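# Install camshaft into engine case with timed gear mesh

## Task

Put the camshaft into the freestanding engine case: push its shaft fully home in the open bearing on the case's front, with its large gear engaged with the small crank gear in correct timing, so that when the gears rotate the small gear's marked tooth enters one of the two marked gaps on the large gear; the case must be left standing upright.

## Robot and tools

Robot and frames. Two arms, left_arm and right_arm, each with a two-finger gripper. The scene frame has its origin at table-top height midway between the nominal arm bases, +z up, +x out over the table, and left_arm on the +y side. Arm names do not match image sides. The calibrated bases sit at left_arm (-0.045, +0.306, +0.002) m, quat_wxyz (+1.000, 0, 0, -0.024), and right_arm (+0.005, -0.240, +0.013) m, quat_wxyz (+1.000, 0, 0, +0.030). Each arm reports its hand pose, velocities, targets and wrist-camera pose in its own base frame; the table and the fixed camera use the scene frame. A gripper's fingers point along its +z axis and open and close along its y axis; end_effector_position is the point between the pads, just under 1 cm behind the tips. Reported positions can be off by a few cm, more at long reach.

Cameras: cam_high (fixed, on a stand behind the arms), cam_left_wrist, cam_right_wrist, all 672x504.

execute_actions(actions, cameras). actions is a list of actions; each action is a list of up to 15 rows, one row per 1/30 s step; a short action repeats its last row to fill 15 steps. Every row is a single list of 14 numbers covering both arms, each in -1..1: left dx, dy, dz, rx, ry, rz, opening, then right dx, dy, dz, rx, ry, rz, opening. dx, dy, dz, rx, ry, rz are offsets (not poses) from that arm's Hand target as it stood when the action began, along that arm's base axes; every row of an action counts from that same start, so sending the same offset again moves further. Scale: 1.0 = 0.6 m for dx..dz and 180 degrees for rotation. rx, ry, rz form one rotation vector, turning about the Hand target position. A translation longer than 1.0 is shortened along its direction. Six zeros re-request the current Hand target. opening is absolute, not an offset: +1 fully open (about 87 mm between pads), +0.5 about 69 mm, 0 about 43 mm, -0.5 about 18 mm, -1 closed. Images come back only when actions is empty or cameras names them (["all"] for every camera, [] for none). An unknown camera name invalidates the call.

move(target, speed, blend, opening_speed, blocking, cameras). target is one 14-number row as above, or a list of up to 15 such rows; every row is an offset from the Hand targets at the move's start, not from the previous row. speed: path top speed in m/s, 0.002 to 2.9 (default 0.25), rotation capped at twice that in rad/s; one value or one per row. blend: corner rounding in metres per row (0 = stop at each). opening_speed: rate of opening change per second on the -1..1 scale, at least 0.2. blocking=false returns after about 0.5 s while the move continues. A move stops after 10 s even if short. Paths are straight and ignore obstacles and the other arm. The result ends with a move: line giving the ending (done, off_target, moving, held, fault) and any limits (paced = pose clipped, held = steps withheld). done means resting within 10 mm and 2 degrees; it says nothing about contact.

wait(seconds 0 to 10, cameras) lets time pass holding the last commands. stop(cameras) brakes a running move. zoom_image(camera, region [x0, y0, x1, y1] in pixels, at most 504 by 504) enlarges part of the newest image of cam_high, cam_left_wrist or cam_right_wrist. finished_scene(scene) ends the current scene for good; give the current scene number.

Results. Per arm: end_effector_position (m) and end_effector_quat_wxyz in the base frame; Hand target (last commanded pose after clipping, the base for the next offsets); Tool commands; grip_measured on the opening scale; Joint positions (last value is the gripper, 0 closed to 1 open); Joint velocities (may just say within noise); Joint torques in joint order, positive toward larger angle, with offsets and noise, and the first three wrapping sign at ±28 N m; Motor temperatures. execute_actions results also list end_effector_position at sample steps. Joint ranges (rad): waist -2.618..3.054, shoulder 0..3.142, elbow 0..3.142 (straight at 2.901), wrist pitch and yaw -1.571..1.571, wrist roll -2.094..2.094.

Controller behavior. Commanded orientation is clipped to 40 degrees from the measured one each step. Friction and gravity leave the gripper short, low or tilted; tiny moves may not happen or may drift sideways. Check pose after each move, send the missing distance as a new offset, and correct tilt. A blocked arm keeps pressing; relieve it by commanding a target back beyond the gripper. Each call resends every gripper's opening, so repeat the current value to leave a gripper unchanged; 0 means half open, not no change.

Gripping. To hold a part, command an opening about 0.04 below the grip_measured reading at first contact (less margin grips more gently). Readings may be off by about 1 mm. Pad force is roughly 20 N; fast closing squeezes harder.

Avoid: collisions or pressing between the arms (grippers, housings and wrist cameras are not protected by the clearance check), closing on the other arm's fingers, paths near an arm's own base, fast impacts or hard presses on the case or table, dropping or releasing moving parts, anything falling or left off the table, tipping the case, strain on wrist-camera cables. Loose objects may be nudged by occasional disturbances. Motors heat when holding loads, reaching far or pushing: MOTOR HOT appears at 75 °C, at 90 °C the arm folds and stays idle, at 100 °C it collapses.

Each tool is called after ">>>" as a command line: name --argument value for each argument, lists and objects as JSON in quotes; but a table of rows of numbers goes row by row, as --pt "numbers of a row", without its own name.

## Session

>>> execute_actions --actions '[]'

Scene clock: 0.00 s.
left_arm: end_effector_position=(+0.2369, -0.0439, +0.1679) grip_measured=+0.998 end_effector_quat_wxyz=(+0.539, -0.129, +0.829, -0.083) | right_arm: end_effector_position=(+0.2450, +0.2420, +0.3516) grip_measured=+0.968 end_effector_quat_wxyz=(+0.582, -0.112, +0.685, +0.422)
Joint positions: left_arm=[-0.327 0.496 0.528 -0.471 -0.299 -0.445 0.999] | right_arm=[0.657 0.877 0.892 0.021 -0.133 0.469 0.984]
Joint velocities: within noise
Joint torques (N m): no reading
Motor temperatures (°C): left_arm=[23 28 29 26 26 25 24] | right_arm=[25 28 32 31 27 26 28]
Heat: left arm: 29 °C; right arm: 32 °C.
Hand target: left_arm +0.2363, -0.0434, +0.1690; +0.538, -0.129, +0.829, -0.082 | right_arm +0.2445, +0.2416, +0.3590; +0.589, -0.113, +0.678, +0.425
Tool commands: left_gripper/opening=+1.0 right_gripper/opening=+1.0

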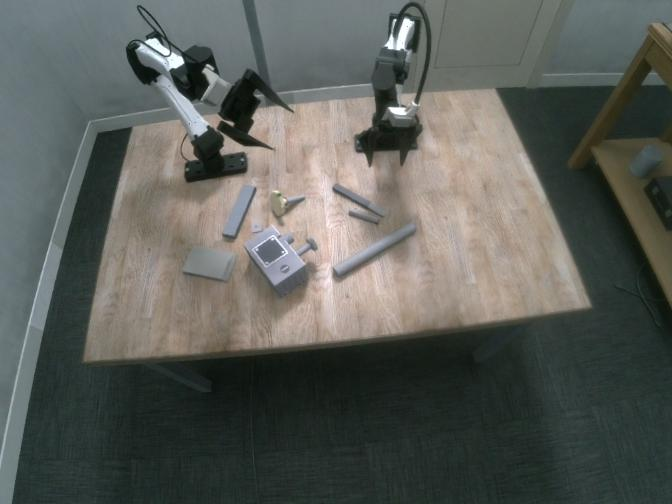

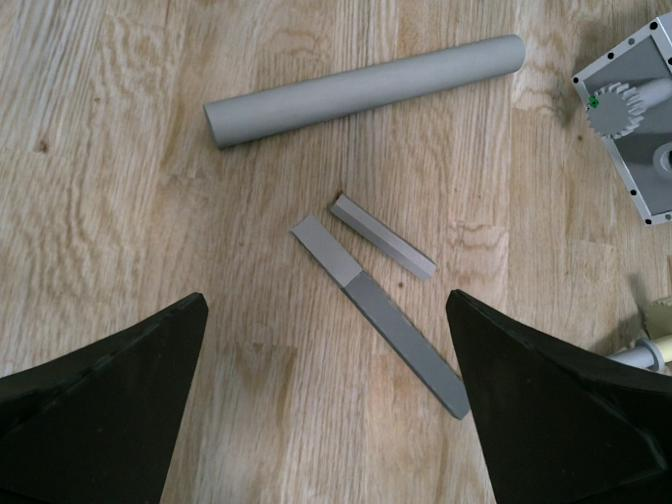

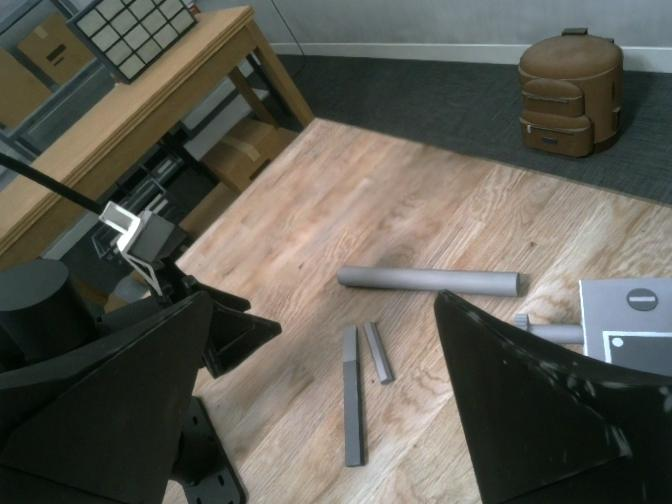

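>>> zoom_image --camera "cam_high" --region '[170, 170, 430, 310]'

>>> zoom_image --camera "cam_left_wrist" --region '[540, 0, 672, 400]'

Scaled by 1.938 from the camera's 672x504 image, which has a finer 960x720 frame.

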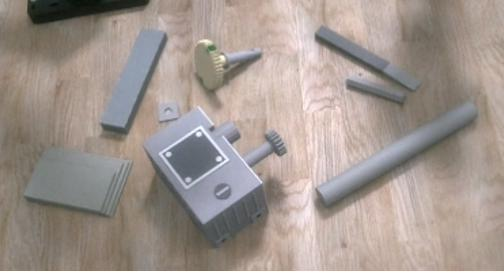

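Scaled by 1.260 from the camera's 672x504 image, which has a finer 960x720 frame.

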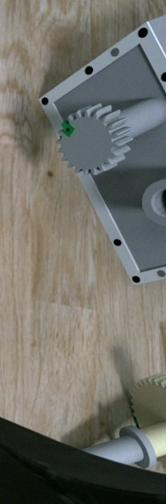

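>>> move --pt "0 0 0.08 0 0 0 1 0 -0.45 0.0 0 0 0 1" --speed 0.35

>>> move --pt "0.068 -0.606 0.03 0.2735 0.2917 -0.423 1 0 0 0 0 0 0 1" --pt "0.068 -0.606 -0.1 0.2735 0.2917 -0.423 1 0 0 0 0 0 0 1" --speed 0.35 --blend 0.02 --cameras '["cam_left_wrist","cam_high"]'

Scene clock: 97.60 s.
left_arm: end_effector_position=(+0.2368, -0.0439, +0.2118) grip_measured=+0.998 end_effector_quat_wxyz=(+0.539, -0.129, +0.828, -0.083) | right_arm: end_effector_position=(+0.2471, -0.0312, +0.3473) grip_measured=+0.968 end_effector_quat_wxyz=(+0.585, -0.045, +0.706, +0.397)
Joint positions: left_arm=[-0.327 0.566 0.715 -0.587 -0.299 -0.445 0.999] | right_arm=[-0.908 0.993 0.947 0.045 -1.568 0.532 0.984]
Joint torques (N m): left_arm=[-0.28 1.7 10.32 1.96 -0.09 -0.06] | right_arm=[0.51 -2.21 7.64 1.37 -0.14 -0.16]
Motor temperatures (°C): left_arm=[23 27 37 35 26 25 24] | right_arm=[25 28 37 37 27 26 28]
Heat: left arm: 37 °C; right arm: 37 °C.
Hand target: left_arm +0.2363, -0.0434, +0.2169; +0.538, -0.129, +0.829, -0.082 | right_arm +0.2444, -0.0285, +0.3591; +0.589, -0.113, +0.678, +0.425
Off the commanded pose: left_arm 0.005 m, 0 deg | right_arm 0.012 m, 9 deg.
joint sent to its limit (right arm) — joint 5 (wrist yaw), lower limit. The joint targets are off in orientation, not in position.
move: off_target (right_arm)

Scene clock: 101.00 s.
left_arm: end_effector_position=(+0.2892, -0.4190, +0.1665) grip_measured=+0.998 end_effector_quat_wxyz=(+0.201, +0.552, +0.806, -0.071) | right_arm: end_effector_position=(+0.2471, -0.0312, +0.3472) grip_measured=+0.968 end_effector_quat_wxyz=(+0.585, -0.046, +0.706, +0.397)
Joint positions: left_arm=[-0.991 2.504 2.849 -1.487 -0.021 0.213 0.999] | right_arm=[-0.908 0.993 0.947 0.045 -1.569 0.53 0.984]
Joint torques (N m): left_arm=[-0.55 -11.06 6.45 0.51 0.21 0.02] | right_arm=[0.5 -2.18 7.71 1.35 -0.11 -0.16]
Heat: left arm: 37 °C; right arm: 38 °C.
Hand target: left_arm +0.2773, -0.4069, +0.1571; +0.000, +0.566, +0.824, +0.000 | right_arm +0.2445, -0.0285, +0.3591; +0.589, -0.113, +0.678, +0.425
Off the commanded pose: left_arm 0.020 m, 25 deg | right_arm 0.012 m, 9 deg.
elbow stopped short (left arm): the move would have taken joint 3 (elbow) straighter than the controller allows.
joint sent to its limit (left arm) — joint 4 (wrist pitch), lower limit. The joint targets are off in orientation, not in position.
joint sent to its limit (right arm) — joint 5 (wrist yaw), lower limit. The joint targets are off in orientation, not in position.
move: off_target (left_arm, right_arm)
Images, in order (width x height): cam_high 672x504, cam_left_wrist 672x504.

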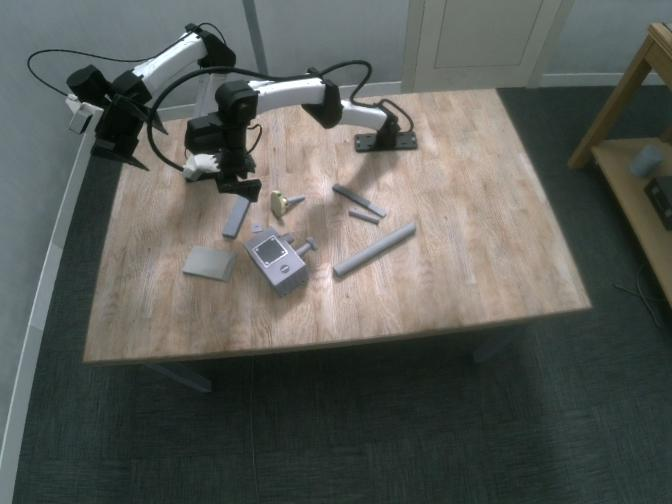

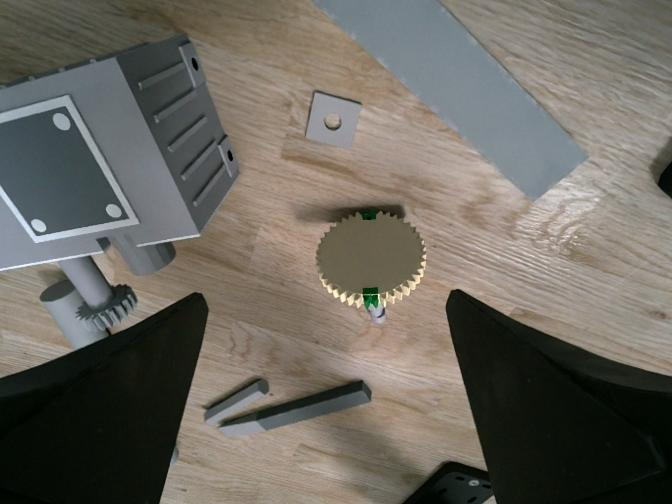

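>>> zoom_image --camera "cam_left_wrist" --region '[300, 190, 450, 340]'

>>> move --pt "-0.02 0.3 0.12 -0.2 -0.13 0.05 0.5 0 0 0 0 0 0 1" --pt "0.02 0.4 -0.06 -0.426 -0.266 0.0956 0.5 0 0 0 0 0 0 1" --speed 0.35 --blend 0.03 --cameras '["cam_left_wrist","cam_high"]'

Scaled by 3.360 from the camera's 672x504 image, which has a finer 960x720 frame.

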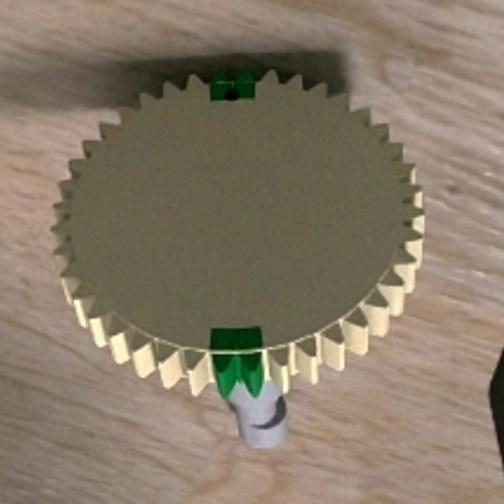

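Scene clock: 130.37 s.
left_arm: end_effector_position=(+0.2919, -0.1672, +0.1232) grip_measured=+0.500 end_effector_quat_wxyz=(+0.649, +0.281, +0.650, -0.278) | right_arm: end_effector_position=(+0.2471, -0.0312, +0.3472) grip_measured=+0.968 end_effector_quat_wxyz=(+0.585, -0.046, +0.706, +0.397)
Joint positions: left_arm=[-0.23 1.309 0.136 1.169 0.582 0.006 0.75] | right_arm=[-0.908 0.993 0.947 0.045 -1.569 0.53 0.984]
Joint torques (N m): left_arm=[0.31 -1.7 5.12 2.4 0.23 -0.13] | right_arm=[0.5 -2.15 7.72 1.34 -0.11 -0.16]
Motor temperatures (°C): left_arm=[23 40 36 33 26 25 24] | right_arm=[25 28 41 36 27 26 28]
Heat: left arm: 40 °C; right arm: 41 °C.
Hand target: left_arm +0.2893, -0.1669, +0.1211; +0.648, +0.282, +0.649, -0.282 | right_arm +0.2445, -0.0285, +0.3591; +0.589, -0.113, +0.678, +0.425
Off the commanded pose: left_arm 0.003 m, 1 deg | right_arm 0.012 m, 9 deg.
joint sent to its limit (right arm) — joint 5 (wrist yaw), lower limit. The joint targets are off in orientation, not in position.
move: off_target (right_arm)
Images, in order (width x height): cam_high 672x504, cam_left_wrist 672x504.

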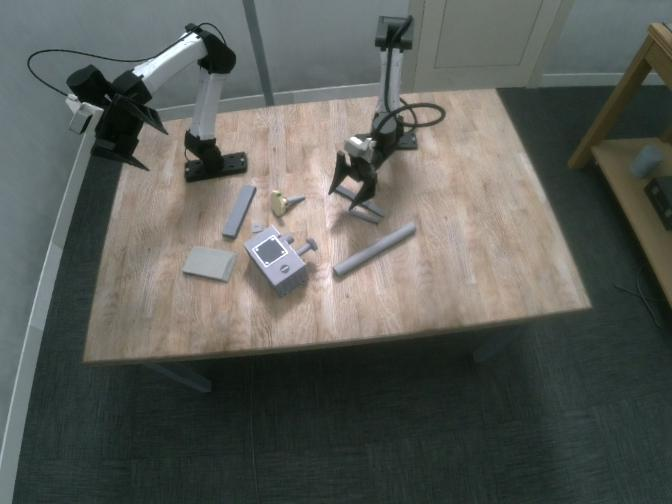

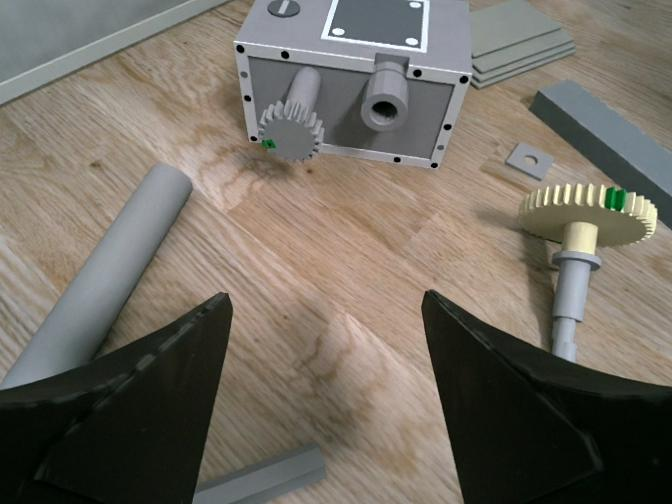

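>>> zoom_image --camera "cam_left_wrist" --region '[220, 0, 480, 180]'

>>> zoom_image --camera "cam_left_wrist" --region '[250, 80, 340, 170]'

>>> zoom_image --camera "cam_left_wrist" --region '[490, 150, 672, 370]'

Scaled by 1.938 from the camera's 672x504 image, which has a finer 960x720 frame.

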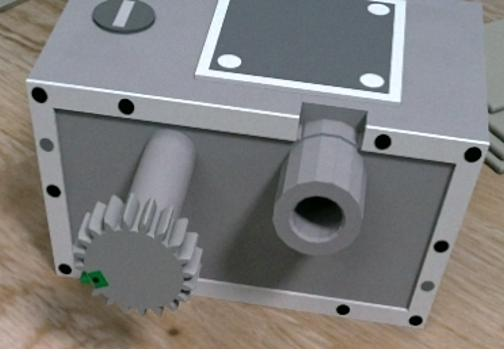

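Scaled by 5.600 from the camera's 672x504 image, which has a finer 960x720 frame.

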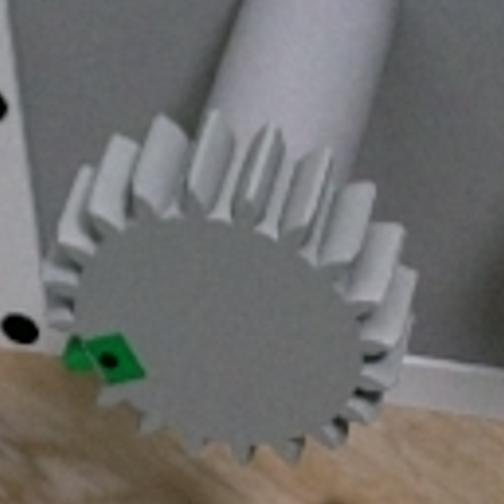

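Scaled by 2.291 from the camera's 672x504 image, which has a finer 960x720 frame.

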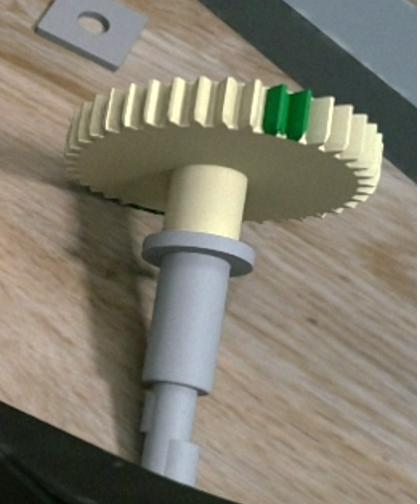

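>>> move --pt "-0.03 -0.05 0.12 0.2 -0.05 -0.16 0.3 0 0 0 0 0 0 1" --pt "-0.062 -0.292 0.10 0.5555 -0.1295 -0.474 0.3 0 0 0 0 0 0 1" --speed 0.4 --blend 0.03 --cameras '["cam_left_wrist","cam_high"]'

Scene clock: 171.33 s.
left_arm: end_effector_position=(+0.2558, -0.3523, +0.1870) grip_measured=+0.300 end_effector_quat_wxyz=(+0.086, +0.979, +0.182, +0.029) | right_arm: end_effector_position=(+0.2471, -0.0312, +0.3472) grip_measured=+0.968 end_effector_quat_wxyz=(+0.585, -0.046, +0.706, +0.397)
Joint positions: left_arm=[-1.036 2.059 2.162 -1.491 0.004 1.738 0.65] | right_arm=[-0.908 0.993 0.947 0.045 -1.569 0.53 0.984]
Joint torques (N m): left_arm=[-0.32 -7.38 8.87 -0.04 -0.01 0.04] | right_arm=[0.5 -2.18 7.72 1.35 -0.11 -0.16]
Motor temperatures (°C): left_arm=[23 31 34 37 26 25 24] | right_arm=[25 28 42 36 27 26 28]
Heat: left arm: 37 °C; right arm: 42 °C.
Hand target: left_arm +0.2521, -0.3421, +0.1811; +0.000, +0.984, +0.181, +0.000 | right_arm +0.2445, -0.0285, +0.3591; +0.589, -0.113, +0.678, +0.425
Off the commanded pose: left_arm 0.012 m, 10 deg | right_arm 0.012 m, 9 deg.
joint sent to its limit (left arm) — joint 4 (wrist pitch), lower limit. The joint targets are off in orientation, not in position.
joint sent to its limit (right arm) — joint 5 (wrist yaw), lower limit. The joint targets are off in orientation, not in position.
move: off_target (left_arm, right_arm)
Images, in order (width x height): cam_high 672x504, cam_left_wrist 672x504.

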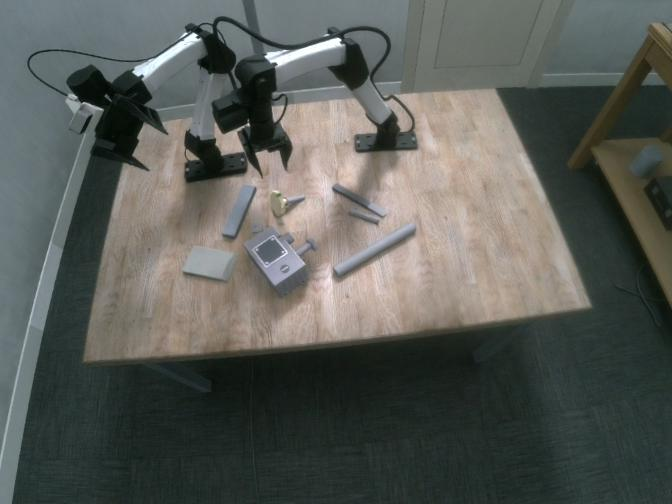

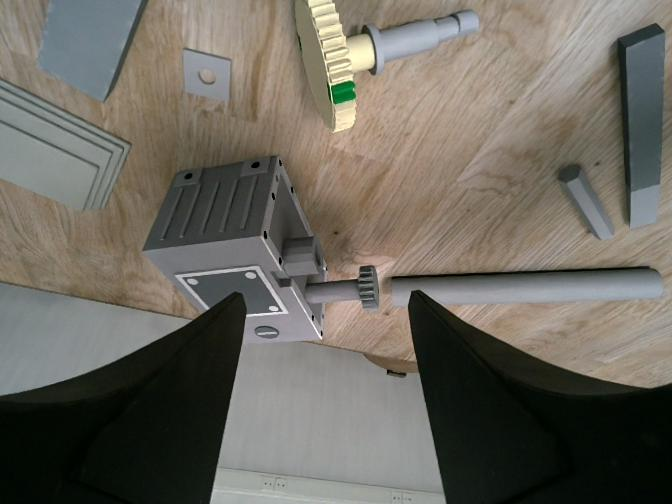

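>>> move --pt "-0.038 -0.004 -0.09 -0.1082 -0.0508 0.0475 0.3 0 0 0 0 0 0 1" --speed 0.2 --cameras '["cam_left_wrist","cam_high"]'

Scene clock: 212.03 s.
left_arm: end_effector_position=(+0.2315, -0.3487, +0.1194) grip_measured=+0.300 end_effector_quat_wxyz=(+0.174, +0.952, +0.248, +0.041) | right_arm: end_effector_position=(+0.2471, -0.0312, +0.3472) grip_measured=+0.968 end_effector_quat_wxyz=(+0.585, -0.046, +0.706, +0.397)
Joint positions: left_arm=[-1.084 1.792 1.481 -0.9 0 1.548 0.65] | right_arm=[-0.908 0.993 0.947 0.045 -1.569 0.53 0.984]
Joint torques (N m): left_arm=[-0.77 -10.32 6.17 1.02 -0.02 -0.18] | right_arm=[0.51 -2.17 7.73 1.35 -0.11 -0.16]
Motor temperatures (°C): left_arm=[23 36 35 32 26 25 24] | right_arm=[25 28 43 36 27 26 27]
Heat: left arm: 36 °C; right arm: 43 °C.
Hand target: left_arm +0.2293, -0.3446, +0.1271; +0.180, +0.950, +0.250, +0.047 | right_arm +0.2445, -0.0285, +0.3591; +0.589, -0.113, +0.678, +0.425
Off the commanded pose: left_arm 0.009 m, 1 deg | right_arm 0.012 m, 9 deg.
joint sent to its limit (right arm) — joint 5 (wrist yaw), lower limit. The joint targets are off in orientation, not in position.
move: off_target (right_arm)
Images, in order (width x height): cam_high 672x504, cam_left_wrist 672x504.

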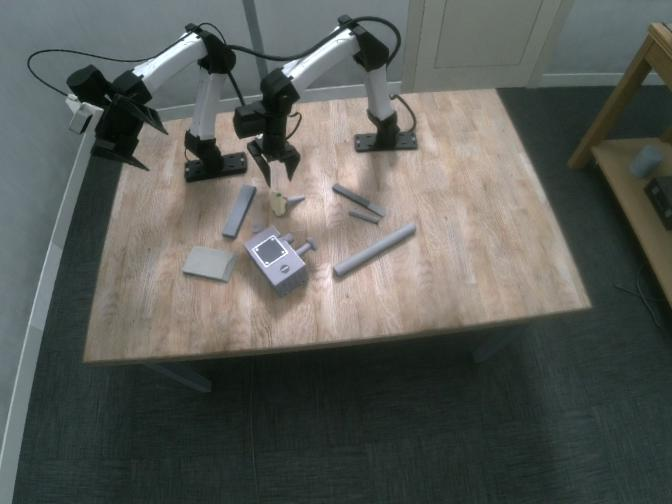

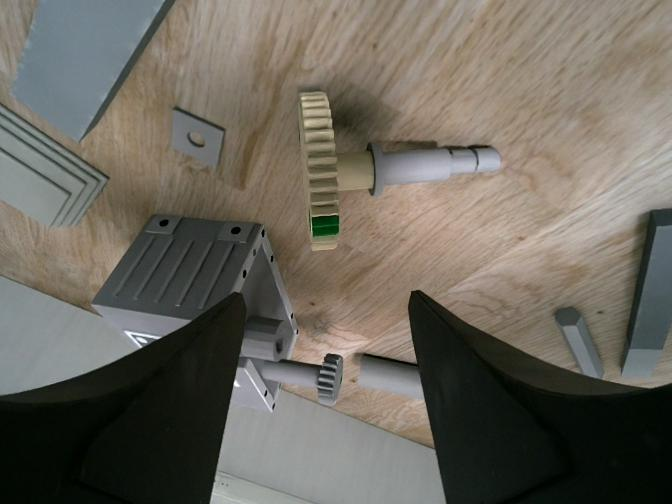

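>>> move --pt "0.0023 -0.0048 -0.0445 -0.031 -0.013 0.0104 -0.1 0 0 0 0 0 0 1" --speed 0.15 --cameras '["cam_left_wrist"]'

Scene clock: 233.43 s.
left_arm: end_effector_position=(+0.2338, -0.3503, +0.0935) grip_measured=-0.100 end_effector_quat_wxyz=(+0.225, +0.937, +0.263, +0.052) | right_arm: end_effector_position=(+0.2471, -0.0312, +0.3472) grip_measured=+0.968 end_effector_quat_wxyz=(+0.585, -0.046, +0.706, +0.397)
Joint positions: left_arm=[-1.084 1.737 1.27 -0.639 -0.007 1.512 0.45] | right_arm=[-0.908 0.993 0.947 0.045 -1.569 0.53 0.984]
Joint torques (N m): left_arm=[-1.06 -9.84 6.26 1.28 -0.01 -0.18] | right_arm=[0.5 -2.21 7.71 1.35 -0.11 -0.15]
Heat: left arm: 40 °C; right arm: 43 °C.
Hand target: left_arm +0.2306, -0.3475, +0.1005; +0.231, +0.935, +0.263, +0.057 | right_arm +0.2445, -0.0285, +0.3591; +0.589, -0.113, +0.678, +0.425
Off the commanded pose: left_arm 0.008 m, 1 deg | right_arm 0.012 m, 9 deg.
joint sent to its limit (right arm) — joint 5 (wrist yaw), lower limit. The joint targets are off in orientation, not in position.
move: off_target (right_arm)
Images, in order (width x height): cam_left_wrist 672x504.

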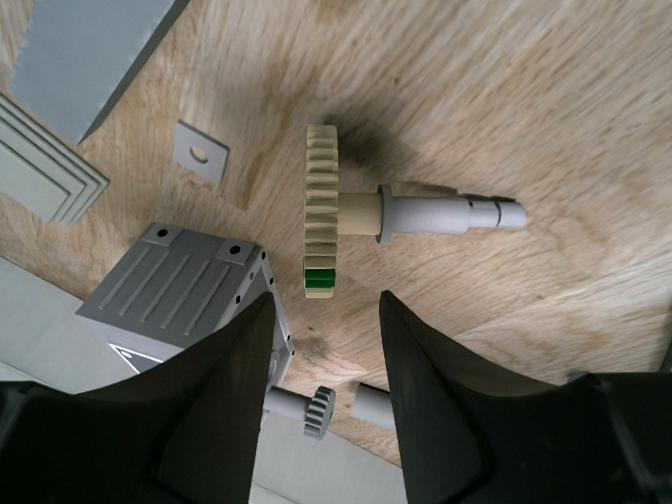

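>>> move --pt "0.018 -0.0233 -0.049 0 0 0 -0.1 0 0 0 0 0 0 1" --speed 0.08 --cameras '["cam_left_wrist"]'

Scene clock: 248.73 s.
left_arm: end_effector_position=(+0.2419, -0.3657, +0.0825) grip_measured=-0.100 end_effector_quat_wxyz=(+0.246, +0.932, +0.261, +0.057) | right_arm: end_effector_position=(+0.2471, -0.0312, +0.3472) grip_measured=+0.968 end_effector_quat_wxyz=(+0.585, -0.046, +0.706, +0.397)
Joint positions: left_arm=[-1.084 1.78 1.256 -0.538 -0.007 1.512 0.45] | right_arm=[-0.908 0.993 0.947 0.045 -1.569 0.53 0.984]
Joint torques (N m): left_arm=[-0.2 -6.26 6.53 1.33 0.03 -0.11] | right_arm=[0.49 -2.15 7.73 1.34 -0.11 -0.16]
Heat: left arm: 40 °C; right arm: 44 °C.
Hand target: left_arm +0.2414, -0.3614, +0.0709; +0.231, +0.935, +0.263, +0.057 | right_arm +0.2445, -0.0285, +0.3591; +0.589, -0.113, +0.678, +0.425
Off the commanded pose: left_arm 0.012 m, 2 deg | right_arm 0.012 m, 9 deg.
joint sent to its limit (right arm) — joint 5 (wrist yaw), lower limit. The joint targets are off in orientation, not in position.
move: off_target (left_arm, right_arm)
Images, in order (width x height): cam_left_wrist 672x504.

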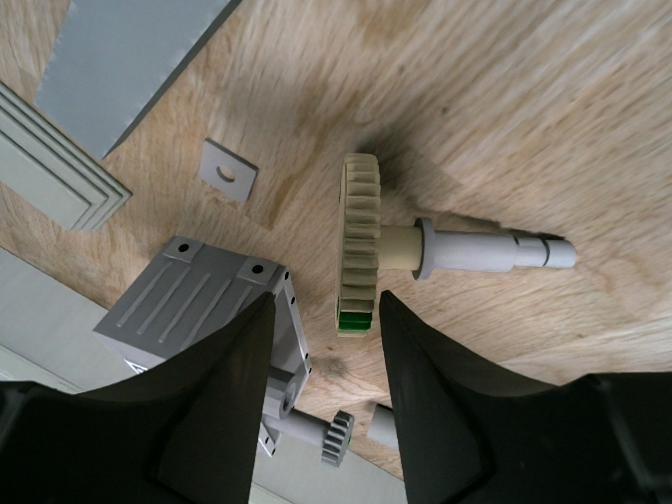

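>>> move --pt "0.003 0.007 -0.02 -0.008 -0.004 0.0 -0.1 0 0 0 0 0 0 1" --speed 0.06 --cameras '["cam_left_wrist"]'

Scene clock: 259.23 s.
left_arm: end_effector_position=(+0.2431, -0.3622, +0.0662) grip_measured=-0.100 end_effector_quat_wxyz=(+0.254, +0.929, +0.264, +0.060) | right_arm: end_effector_position=(+0.2471, -0.0312, +0.3472) grip_measured=+0.968 end_effector_quat_wxyz=(+0.585, -0.046, +0.706, +0.397)
Joint positions: left_arm=[-1.078 1.78 1.179 -0.443 -0.007 1.512 0.45] | right_arm=[-0.908 0.993 0.947 0.045 -1.569 0.53 0.984]
Joint torques (N m): left_arm=[0.27 -7.13 6.26 1.39 0.1 -0.02] | right_arm=[0.51 -2.17 7.73 1.35 -0.11 -0.16]
Heat: left arm: 39 °C; right arm: 44 °C.
Hand target: left_arm +0.2433, -0.3572, +0.0590; +0.244, +0.932, +0.263, +0.060 | right_arm +0.2445, -0.0285, +0.3591; +0.589, -0.113, +0.678, +0.425
Off the commanded pose: left_arm 0.009 m, 1 deg | right_arm 0.012 m, 9 deg.
joint sent to its limit (right arm) — joint 5 (wrist yaw), lower limit. The joint targets are off in orientation, not in position.
move: off_target (right_arm)
Images, in order (width x height): cam_left_wrist 672x504.

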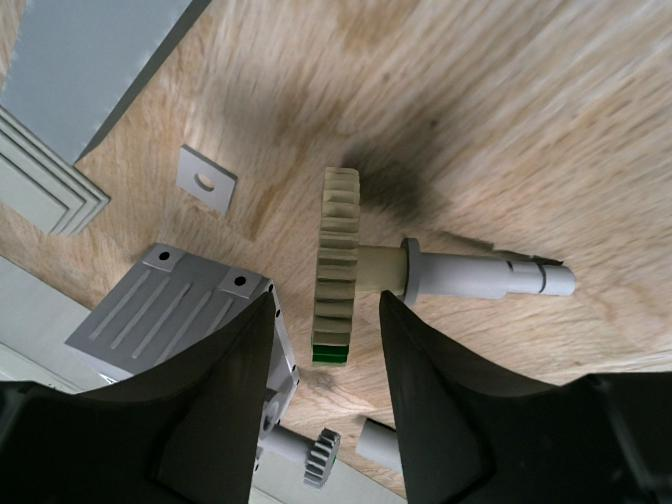

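>>> move --pt "-0.003 0.0053 -0.0025 0.012 0.001 -0.01 -0.1 0 0 0 0 0 0 1" --pt "-0.003 0.0053 -0.0025 0.012 0.001 -0.01 -0.8 0 0 0 0 0 0 1" --speed 0.06 --opening_speed 0.6 --cameras '["cam_left_wrist"]'

Scene clock: 269.07 s.
left_arm: end_effector_position=(+0.2422, -0.3602, +0.0650) grip_measured=-0.636 end_effector_quat_wxyz=(+0.245, +0.935, +0.247, +0.063) | right_arm: end_effector_position=(+0.2471, -0.0312, +0.3472) grip_measured=+0.968 end_effector_quat_wxyz=(+0.585, -0.046, +0.706, +0.397)
Joint positions: left_arm=[-1.078 1.78 1.179 -0.459 -0.008 1.549 0.182] | right_arm=[-0.908 0.993 0.947 0.045 -1.569 0.53 0.984]
Joint torques (N m): left_arm=[0.28 -6.6 7.77 1.04 0.11 -0.04] | right_arm=[0.51 -2.17 7.69 1.36 -0.11 -0.16]
Heat: left arm: 39 °C; right arm: 44 °C.
Hand target: left_arm +0.2415, -0.3540, +0.0575; +0.227, +0.940, +0.247, +0.059 | right_arm +0.2445, -0.0285, +0.3591; +0.589, -0.113, +0.678, +0.425
Off the commanded pose: left_arm 0.010 m, 2 deg | right_arm 0.012 m, 9 deg.
joint sent to its limit (right arm) — joint 5 (wrist yaw), lower limit. The joint targets are off in orientation, not in position.
move: off_target (right_arm)
Images, in order (width x height): cam_left_wrist 672x504.

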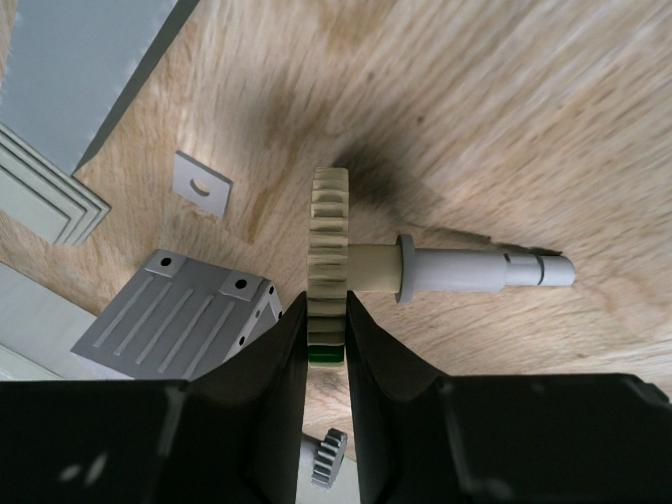

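>>> move --pt "0 0.0 0.2 0 0 0 -0.8 0 0 0 0 0 0 1" --speed 0.15 --cameras '["cam_left_wrist","cam_high"]'

Scene clock: 276.30 s.
left_arm: end_effector_position=(+0.2396, -0.3555, +0.1581) grip_measured=-0.640 end_effector_quat_wxyz=(+0.211, +0.944, +0.249, +0.055) | right_arm: end_effector_position=(+0.2471, -0.0312, +0.3472) grip_measured=+0.968 end_effector_quat_wxyz=(+0.585, -0.046, +0.706, +0.397)
Joint positions: left_arm=[-1.078 1.758 1.562 -0.934 -0.008 1.549 0.18] | right_arm=[-0.908 0.993 0.947 0.045 -1.569 0.53 0.984]
Joint torques (N m): left_arm=[0.29 -9.88 10.39 0.98 0.11 -0.04] | right_arm=[0.5 -2.18 7.73 1.35 -0.11 -0.16]
Heat: left arm: 39 °C; right arm: 44 °C.
Hand target: left_arm +0.2415, -0.3539, +0.1775; +0.227, +0.940, +0.247, +0.059 | right_arm +0.2445, -0.0285, +0.3591; +0.589, -0.113, +0.678, +0.425
Off the commanded pose: left_arm 0.020 m, 2 deg | right_arm 0.012 m, 9 deg.
joint sent to its limit (right arm) — joint 5 (wrist yaw), lower limit. The joint targets are off in orientation, not in position.
move: off_target (left_arm, right_arm)
Images, in order (width x height): cam_high 672x504, cam_left_wrist 672x504.

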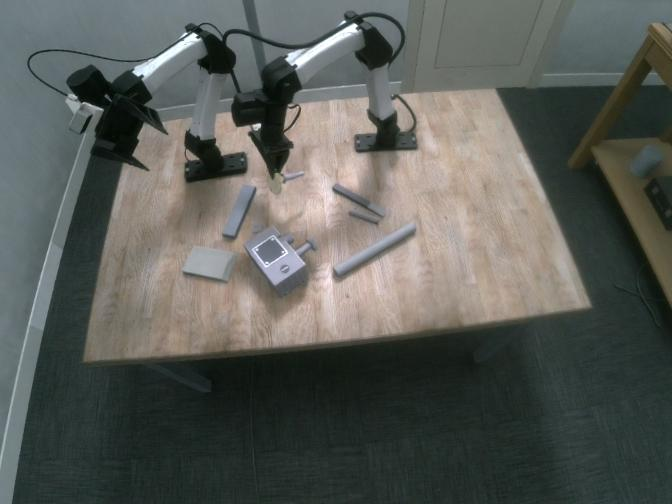

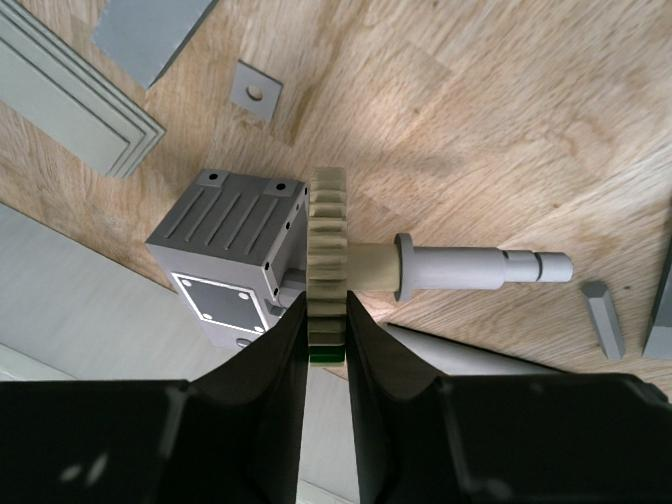

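>>> move --pt "0.014 0.09 0.09 0.085 0.132 0.303 -0.8 0 0 0 0 0 0 1" --pt "0.031 0.173 0.09 -0.007 0.185 0.682 -0.8 0 0 0 0 0 0 1" --speed 0.4 --blend 0.03 --cameras '["cam_left_wrist","cam_high"]'

Scene clock: 299.83 s.
left_arm: end_effector_position=(+0.2791, -0.2650, +0.2202) grip_measured=-0.640 end_effector_quat_wxyz=(+0.137, +0.219, +0.964, -0.068) | right_arm: end_effector_position=(+0.2471, -0.0312, +0.3472) grip_measured=+0.968 end_effector_quat_wxyz=(+0.585, -0.046, +0.706, +0.397)
Joint positions: left_arm=[-0.736 1.967 2.192 -1.488 -0.016 -0.287 0.18] | right_arm=[-0.908 0.993 0.947 0.045 -1.569 0.53 0.984]
Joint torques (N m): left_arm=[0.28 -11.96 5.87 0.29 0.24 -0.17] | right_arm=[0.5 -2.18 7.69 1.35 -0.11 -0.16]
Motor temperatures (°C): left_arm=[23 41 36 32 26 25 25] | right_arm=[25 28 44 37 27 26 27]
Heat: left arm: 41 °C; right arm: 44 °C.
Hand target: left_arm +0.2602, -0.2502, +0.2315; +0.000, +0.216, +0.976, +0.000 | right_arm +0.2445, -0.0285, +0.3591; +0.589, -0.113, +0.678, +0.425
Off the commanded pose: left_arm 0.027 m, 18 deg | right_arm 0.012 m, 9 deg.
joint sent to its limit (left arm) — joint 4 (wrist pitch), lower limit. The joint targets are off in orientation, not in position.
joint sent to its limit (right arm) — joint 5 (wrist yaw), lower limit. The joint targets are off in orientation, not in position.
move: off_target (left_arm, right_arm)
Images, in order (width x height): cam_high 672x504, cam_left_wrist 672x504.

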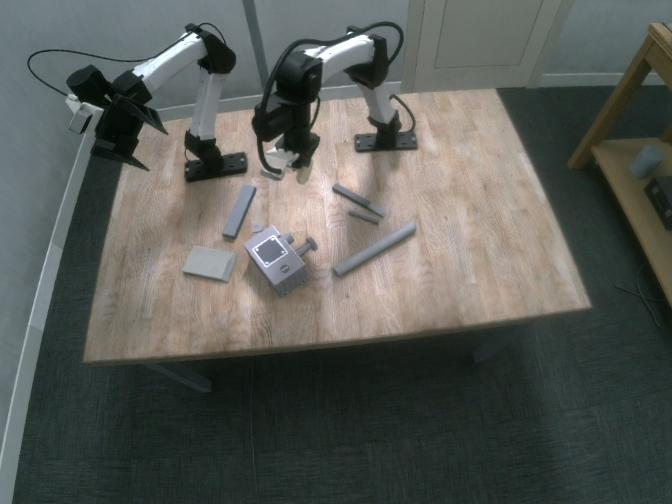

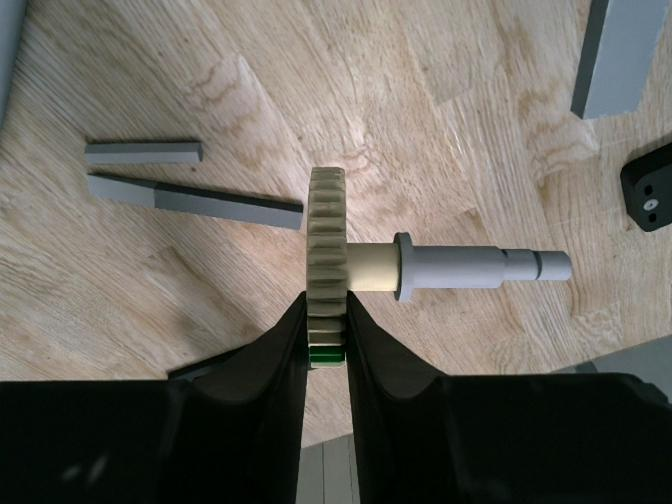

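>>> move --pt "0.014 0.034 -0.05 0 0 0.3767 -0.8 0 0 0 0 0 0 1" --pt "0.014 0.034 -0.1525 0 0 0.3767 -0.8 0 0 0 0 0 0 1" --speed 0.3 --blend 0.03 --cameras '["cam_left_wrist","cam_high"]'

Scene clock: 307.70 s.
left_arm: end_effector_position=(+0.2707, -0.2295, +0.1416) grip_measured=-0.640 end_effector_quat_wxyz=(+0.011, -0.358, +0.934, -0.001) | right_arm: end_effector_position=(+0.2471, -0.0312, +0.3472) grip_measured=+0.968 end_effector_quat_wxyz=(+0.585, -0.046, +0.706, +0.397)
Joint positions: left_arm=[-0.597 1.915 1.794 -1.436 -0.017 -1.329 0.18] | right_arm=[-0.908 0.993 0.947 0.045 -1.569 0.53 0.984]
Joint torques (N m): left_arm=[0.16 -7.98 6.41 0.33 0.14 -0.17] | right_arm=[0.51 -2.17 7.72 1.34 -0.11 -0.16]
Heat: left arm: 42 °C; right arm: 44 °C.
Hand target: left_arm +0.2684, -0.2298, +0.1400; +0.000, -0.365, +0.931, +0.000 | right_arm +0.2445, -0.0285, +0.3591; +0.589, -0.113, +0.678, +0.425
Off the commanded pose: left_arm 0.003 m, 2 deg | right_arm 0.012 m, 9 deg.
joint sent to its limit (right arm) — joint 5 (wrist yaw), lower limit. The joint targets are off in orientation, not in position.
move: off_target (right_arm)
Images, in order (width x height): cam_high 672x504, cam_left_wrist 672x504.

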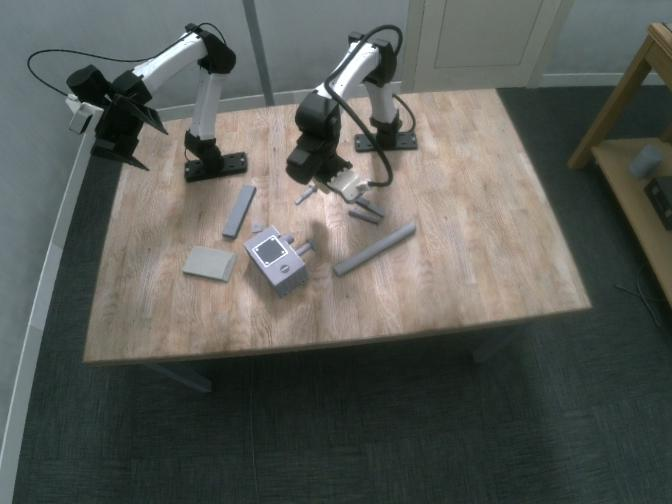

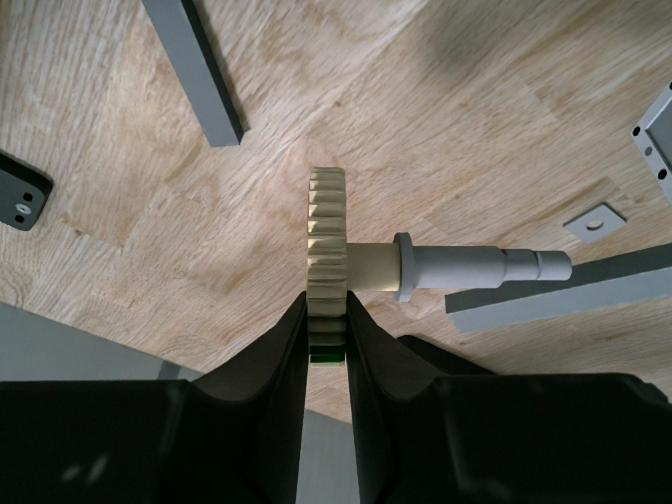

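>>> move --pt "0.054 0.05 -0.05 0 0 0 -0.8 0 0 0 0 0 0 1" --speed 0.2 --cameras '["cam_left_wrist","cam_high"]'

Scene clock: 327.03 s.
left_arm: end_effector_position=(+0.3053, -0.1987, +0.1161) grip_measured=-0.640 end_effector_quat_wxyz=(+0.014, -0.370, +0.929, -0.005) | right_arm: end_effector_position=(+0.2471, -0.0312, +0.3472) grip_measured=+0.968 end_effector_quat_wxyz=(+0.585, -0.046, +0.706, +0.397)
Joint positions: left_arm=[-0.476 1.949 1.738 -1.334 -0.015 -1.234 0.18] | right_arm=[-0.908 0.993 0.947 0.045 -1.569 0.53 0.984]
Joint torques (N m): left_arm=[-0.43 -7.42 6.28 0.34 0.12 -0.03] | right_arm=[0.51 -2.18 7.72 1.35 -0.11 -0.16]
Heat: left arm: 41 °C; right arm: 44 °C.
Hand target: left_arm +0.3008, -0.1998, +0.1100; +0.000, -0.365, +0.931, +0.000 | right_arm +0.2445, -0.0285, +0.3591; +0.589, -0.113, +0.678, +0.425
Off the commanded pose: left_arm 0.008 m, 2 deg | right_arm 0.012 m, 9 deg.
joint sent to its limit (right arm) — joint 5 (wrist yaw), lower limit. The joint targets are off in orientation, not in position.
move: off_target (right_arm)
Images, in order (width x height): cam_high 672x504, cam_left_wrist 672x504.

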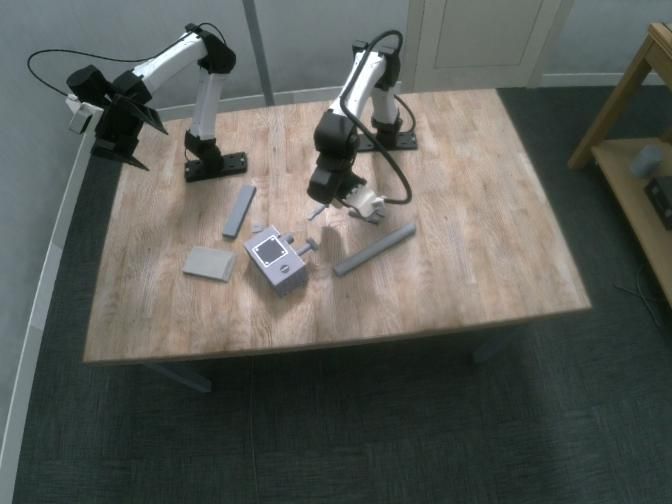

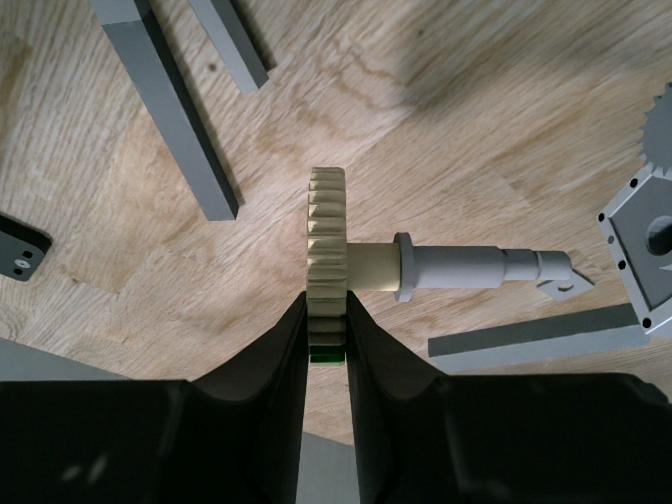

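>>> move --pt "0 0.15 0.05 0 0 -0.2225 -0.8 0.02 0.12 -0.2 -0.2276 0.0413 -0.0096 -1" --pt "0 0.15 0.05 0 0 -0.2225 -0.8 0.0425 0.2225 -0.43 -0.2276 0.0413 -0.0096 -1" --speed 0.3 --blend 0.03 --cameras '["all"]'

Scene clock: 410.63 s.
left_arm: end_effector_position=(+0.3051, -0.1103, +0.1200) grip_measured=-0.640 end_effector_quat_wxyz=(-0.010, -0.027, +1.000, +0.011) | right_arm: end_effector_position=(+0.2698, +0.1039, +0.1057) grip_measured=-1.000 end_effector_quat_wxyz=(+0.473, -0.275, +0.821, +0.159)
Joint positions: left_arm=[-0.309 1.949 1.747 -1.395 -0.015 -0.364 0.18] | right_arm=[0.149 0.913 0.465 -0.135 -0.426 -0.265 0]
Joint torques (N m): left_arm=[0.12 -11.7 9.52 -0.09 0.17 0.02] | right_arm=[0.88 -0.73 4.23 1.8 -0.04 0]
Heat: left arm: 41 °C; right arm: 45 °C.
Hand target: left_arm +0.3009, -0.1098, +0.1400; +0.000, -0.024, +1.000, +0.000 | right_arm +0.2698, +0.1051, +0.1010; +0.474, -0.274, +0.822, +0.159
Off the commanded pose: left_arm 0.020 m, 2 deg | right_arm 0.005 m, 0 deg.
move: off_target (left_arm)

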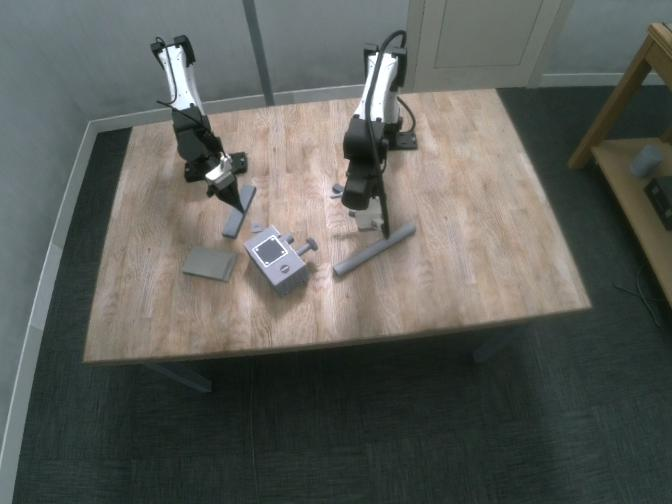

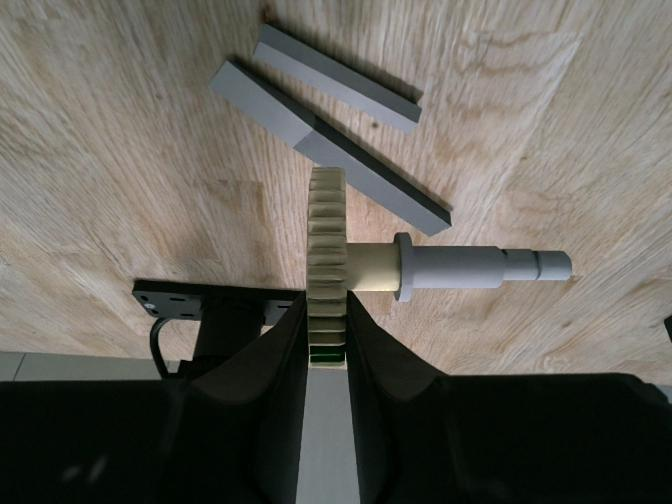

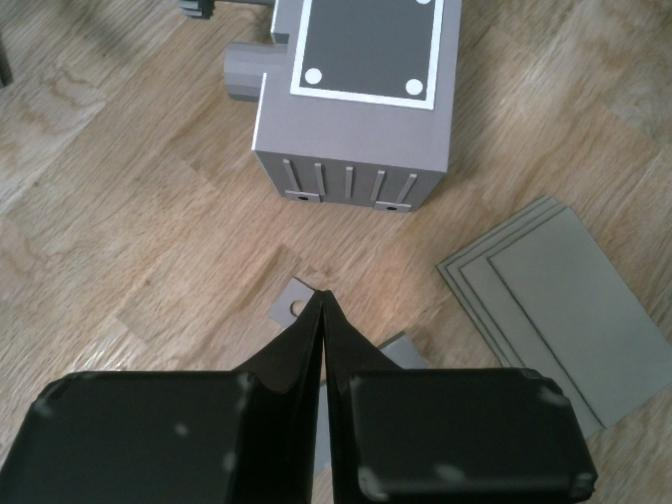

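>>> move --pt "0.037 -0.132 -0.03 0 0 0.183 -0.8 -0.075 0.047 0.0 0 0 0 -1" --speed 0.2 --cameras '["all"]'

Scene clock: 448.27 s.
left_arm: end_effector_position=(+0.3253, -0.1854, +0.1217) grip_measured=-0.640 end_effector_quat_wxyz=(+0.013, -0.303, +0.953, -0.002) | right_arm: end_effector_position=(+0.2280, +0.1339, +0.1063) grip_measured=-1.000 end_effector_quat_wxyz=(+0.479, -0.276, +0.818, +0.160)
Joint positions: left_arm=[-0.428 2.03 1.876 -1.395 -0.015 -1.045 0.18] | right_arm=[0.418 0.699 0.388 -0.213 -0.199 -0.117 0]
Joint torques (N m): left_arm=[-0.66 -7.57 9.61 0.1 0.12 -0.17] | right_arm=[0.83 -0.61 4.72 1.62 0.05 0.02]
Motor temperatures (°C): left_arm=[23 49 37 27 26 25 26] | right_arm=[25 27 40 39 27 26 27]
Heat: left arm: 49 °C; right arm: 40 °C.
Hand target: left_arm +0.3231, -0.1890, +0.1220; +0.000, -0.307, +0.952, +0.000 | right_arm +0.2249, +0.1333, +0.1011; +0.474, -0.274, +0.822, +0.159
Off the commanded pose: left_arm 0.004 m, 2 deg | right_arm 0.006 m, 1 deg.
move: done

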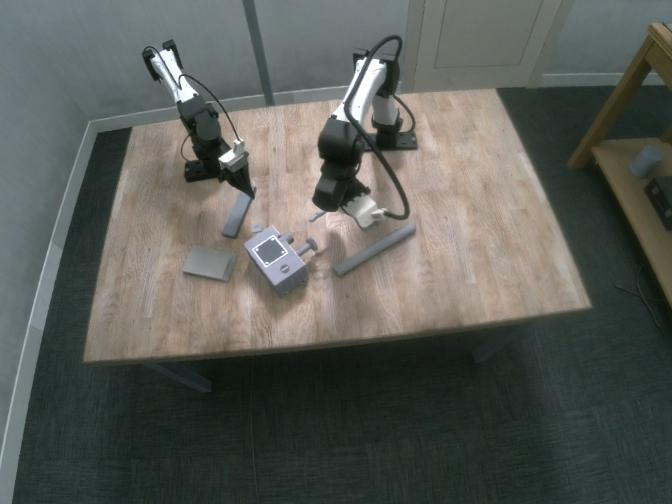

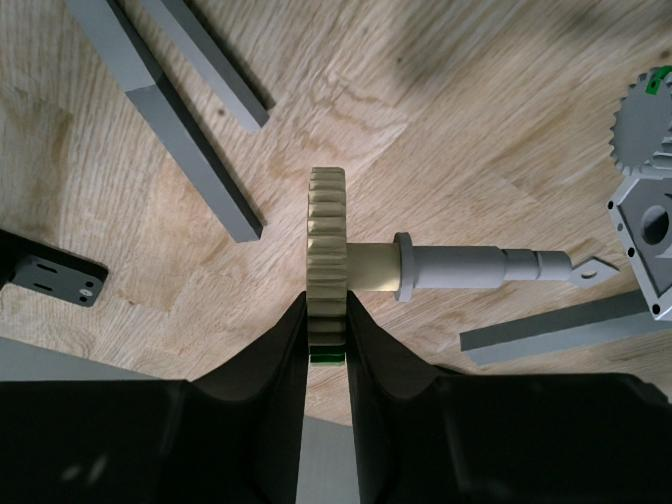

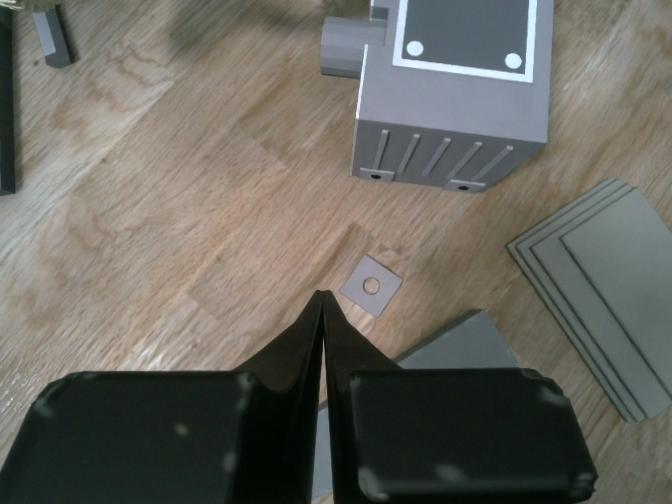

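>>> move --pt "0 0 0 0 0 0 -0.8 -0.02 0.025 0.05 0.0836 -0.111 0 -1" --speed 0.2 --cameras '["cam_right_wrist"]'

Scene clock: 456.57 s.
left_arm: end_effector_position=(+0.3253, -0.1854, +0.1217) grip_measured=-0.640 end_effector_quat_wxyz=(+0.013, -0.304, +0.953, -0.002) | right_arm: end_effector_position=(+0.2120, +0.1470, +0.1320) grip_measured=-1.000 end_effector_quat_wxyz=(+0.637, -0.237, +0.702, +0.213)
Joint positions: left_arm=[-0.428 2.03 1.876 -1.395 -0.015 -1.045 0.18] | right_arm=[0.528 0.231 0.086 0.047 -0.119 -0.015 0]
Joint torques (N m): left_arm=[-0.68 -7.56 9.61 0.1 0.12 -0.18] | right_arm=[0.88 2.07 4.79 2.02 0.13 0.01]
Heat: left arm: 46 °C; right arm: 40 °C.
Hand target: left_arm +0.3231, -0.1890, +0.1220; +0.000, -0.307, +0.952, +0.000 | right_arm +0.2128, +0.1483, +0.1311; +0.641, -0.234, +0.699, +0.215
Off the commanded pose: left_arm 0.004 m, 2 deg | right_arm 0.002 m, 1 deg.
move: done
Images, in order (width x height): cam_right_wrist 672x504.

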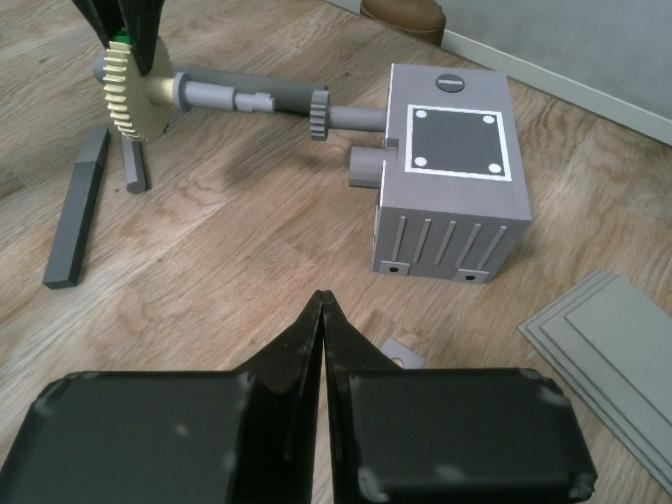

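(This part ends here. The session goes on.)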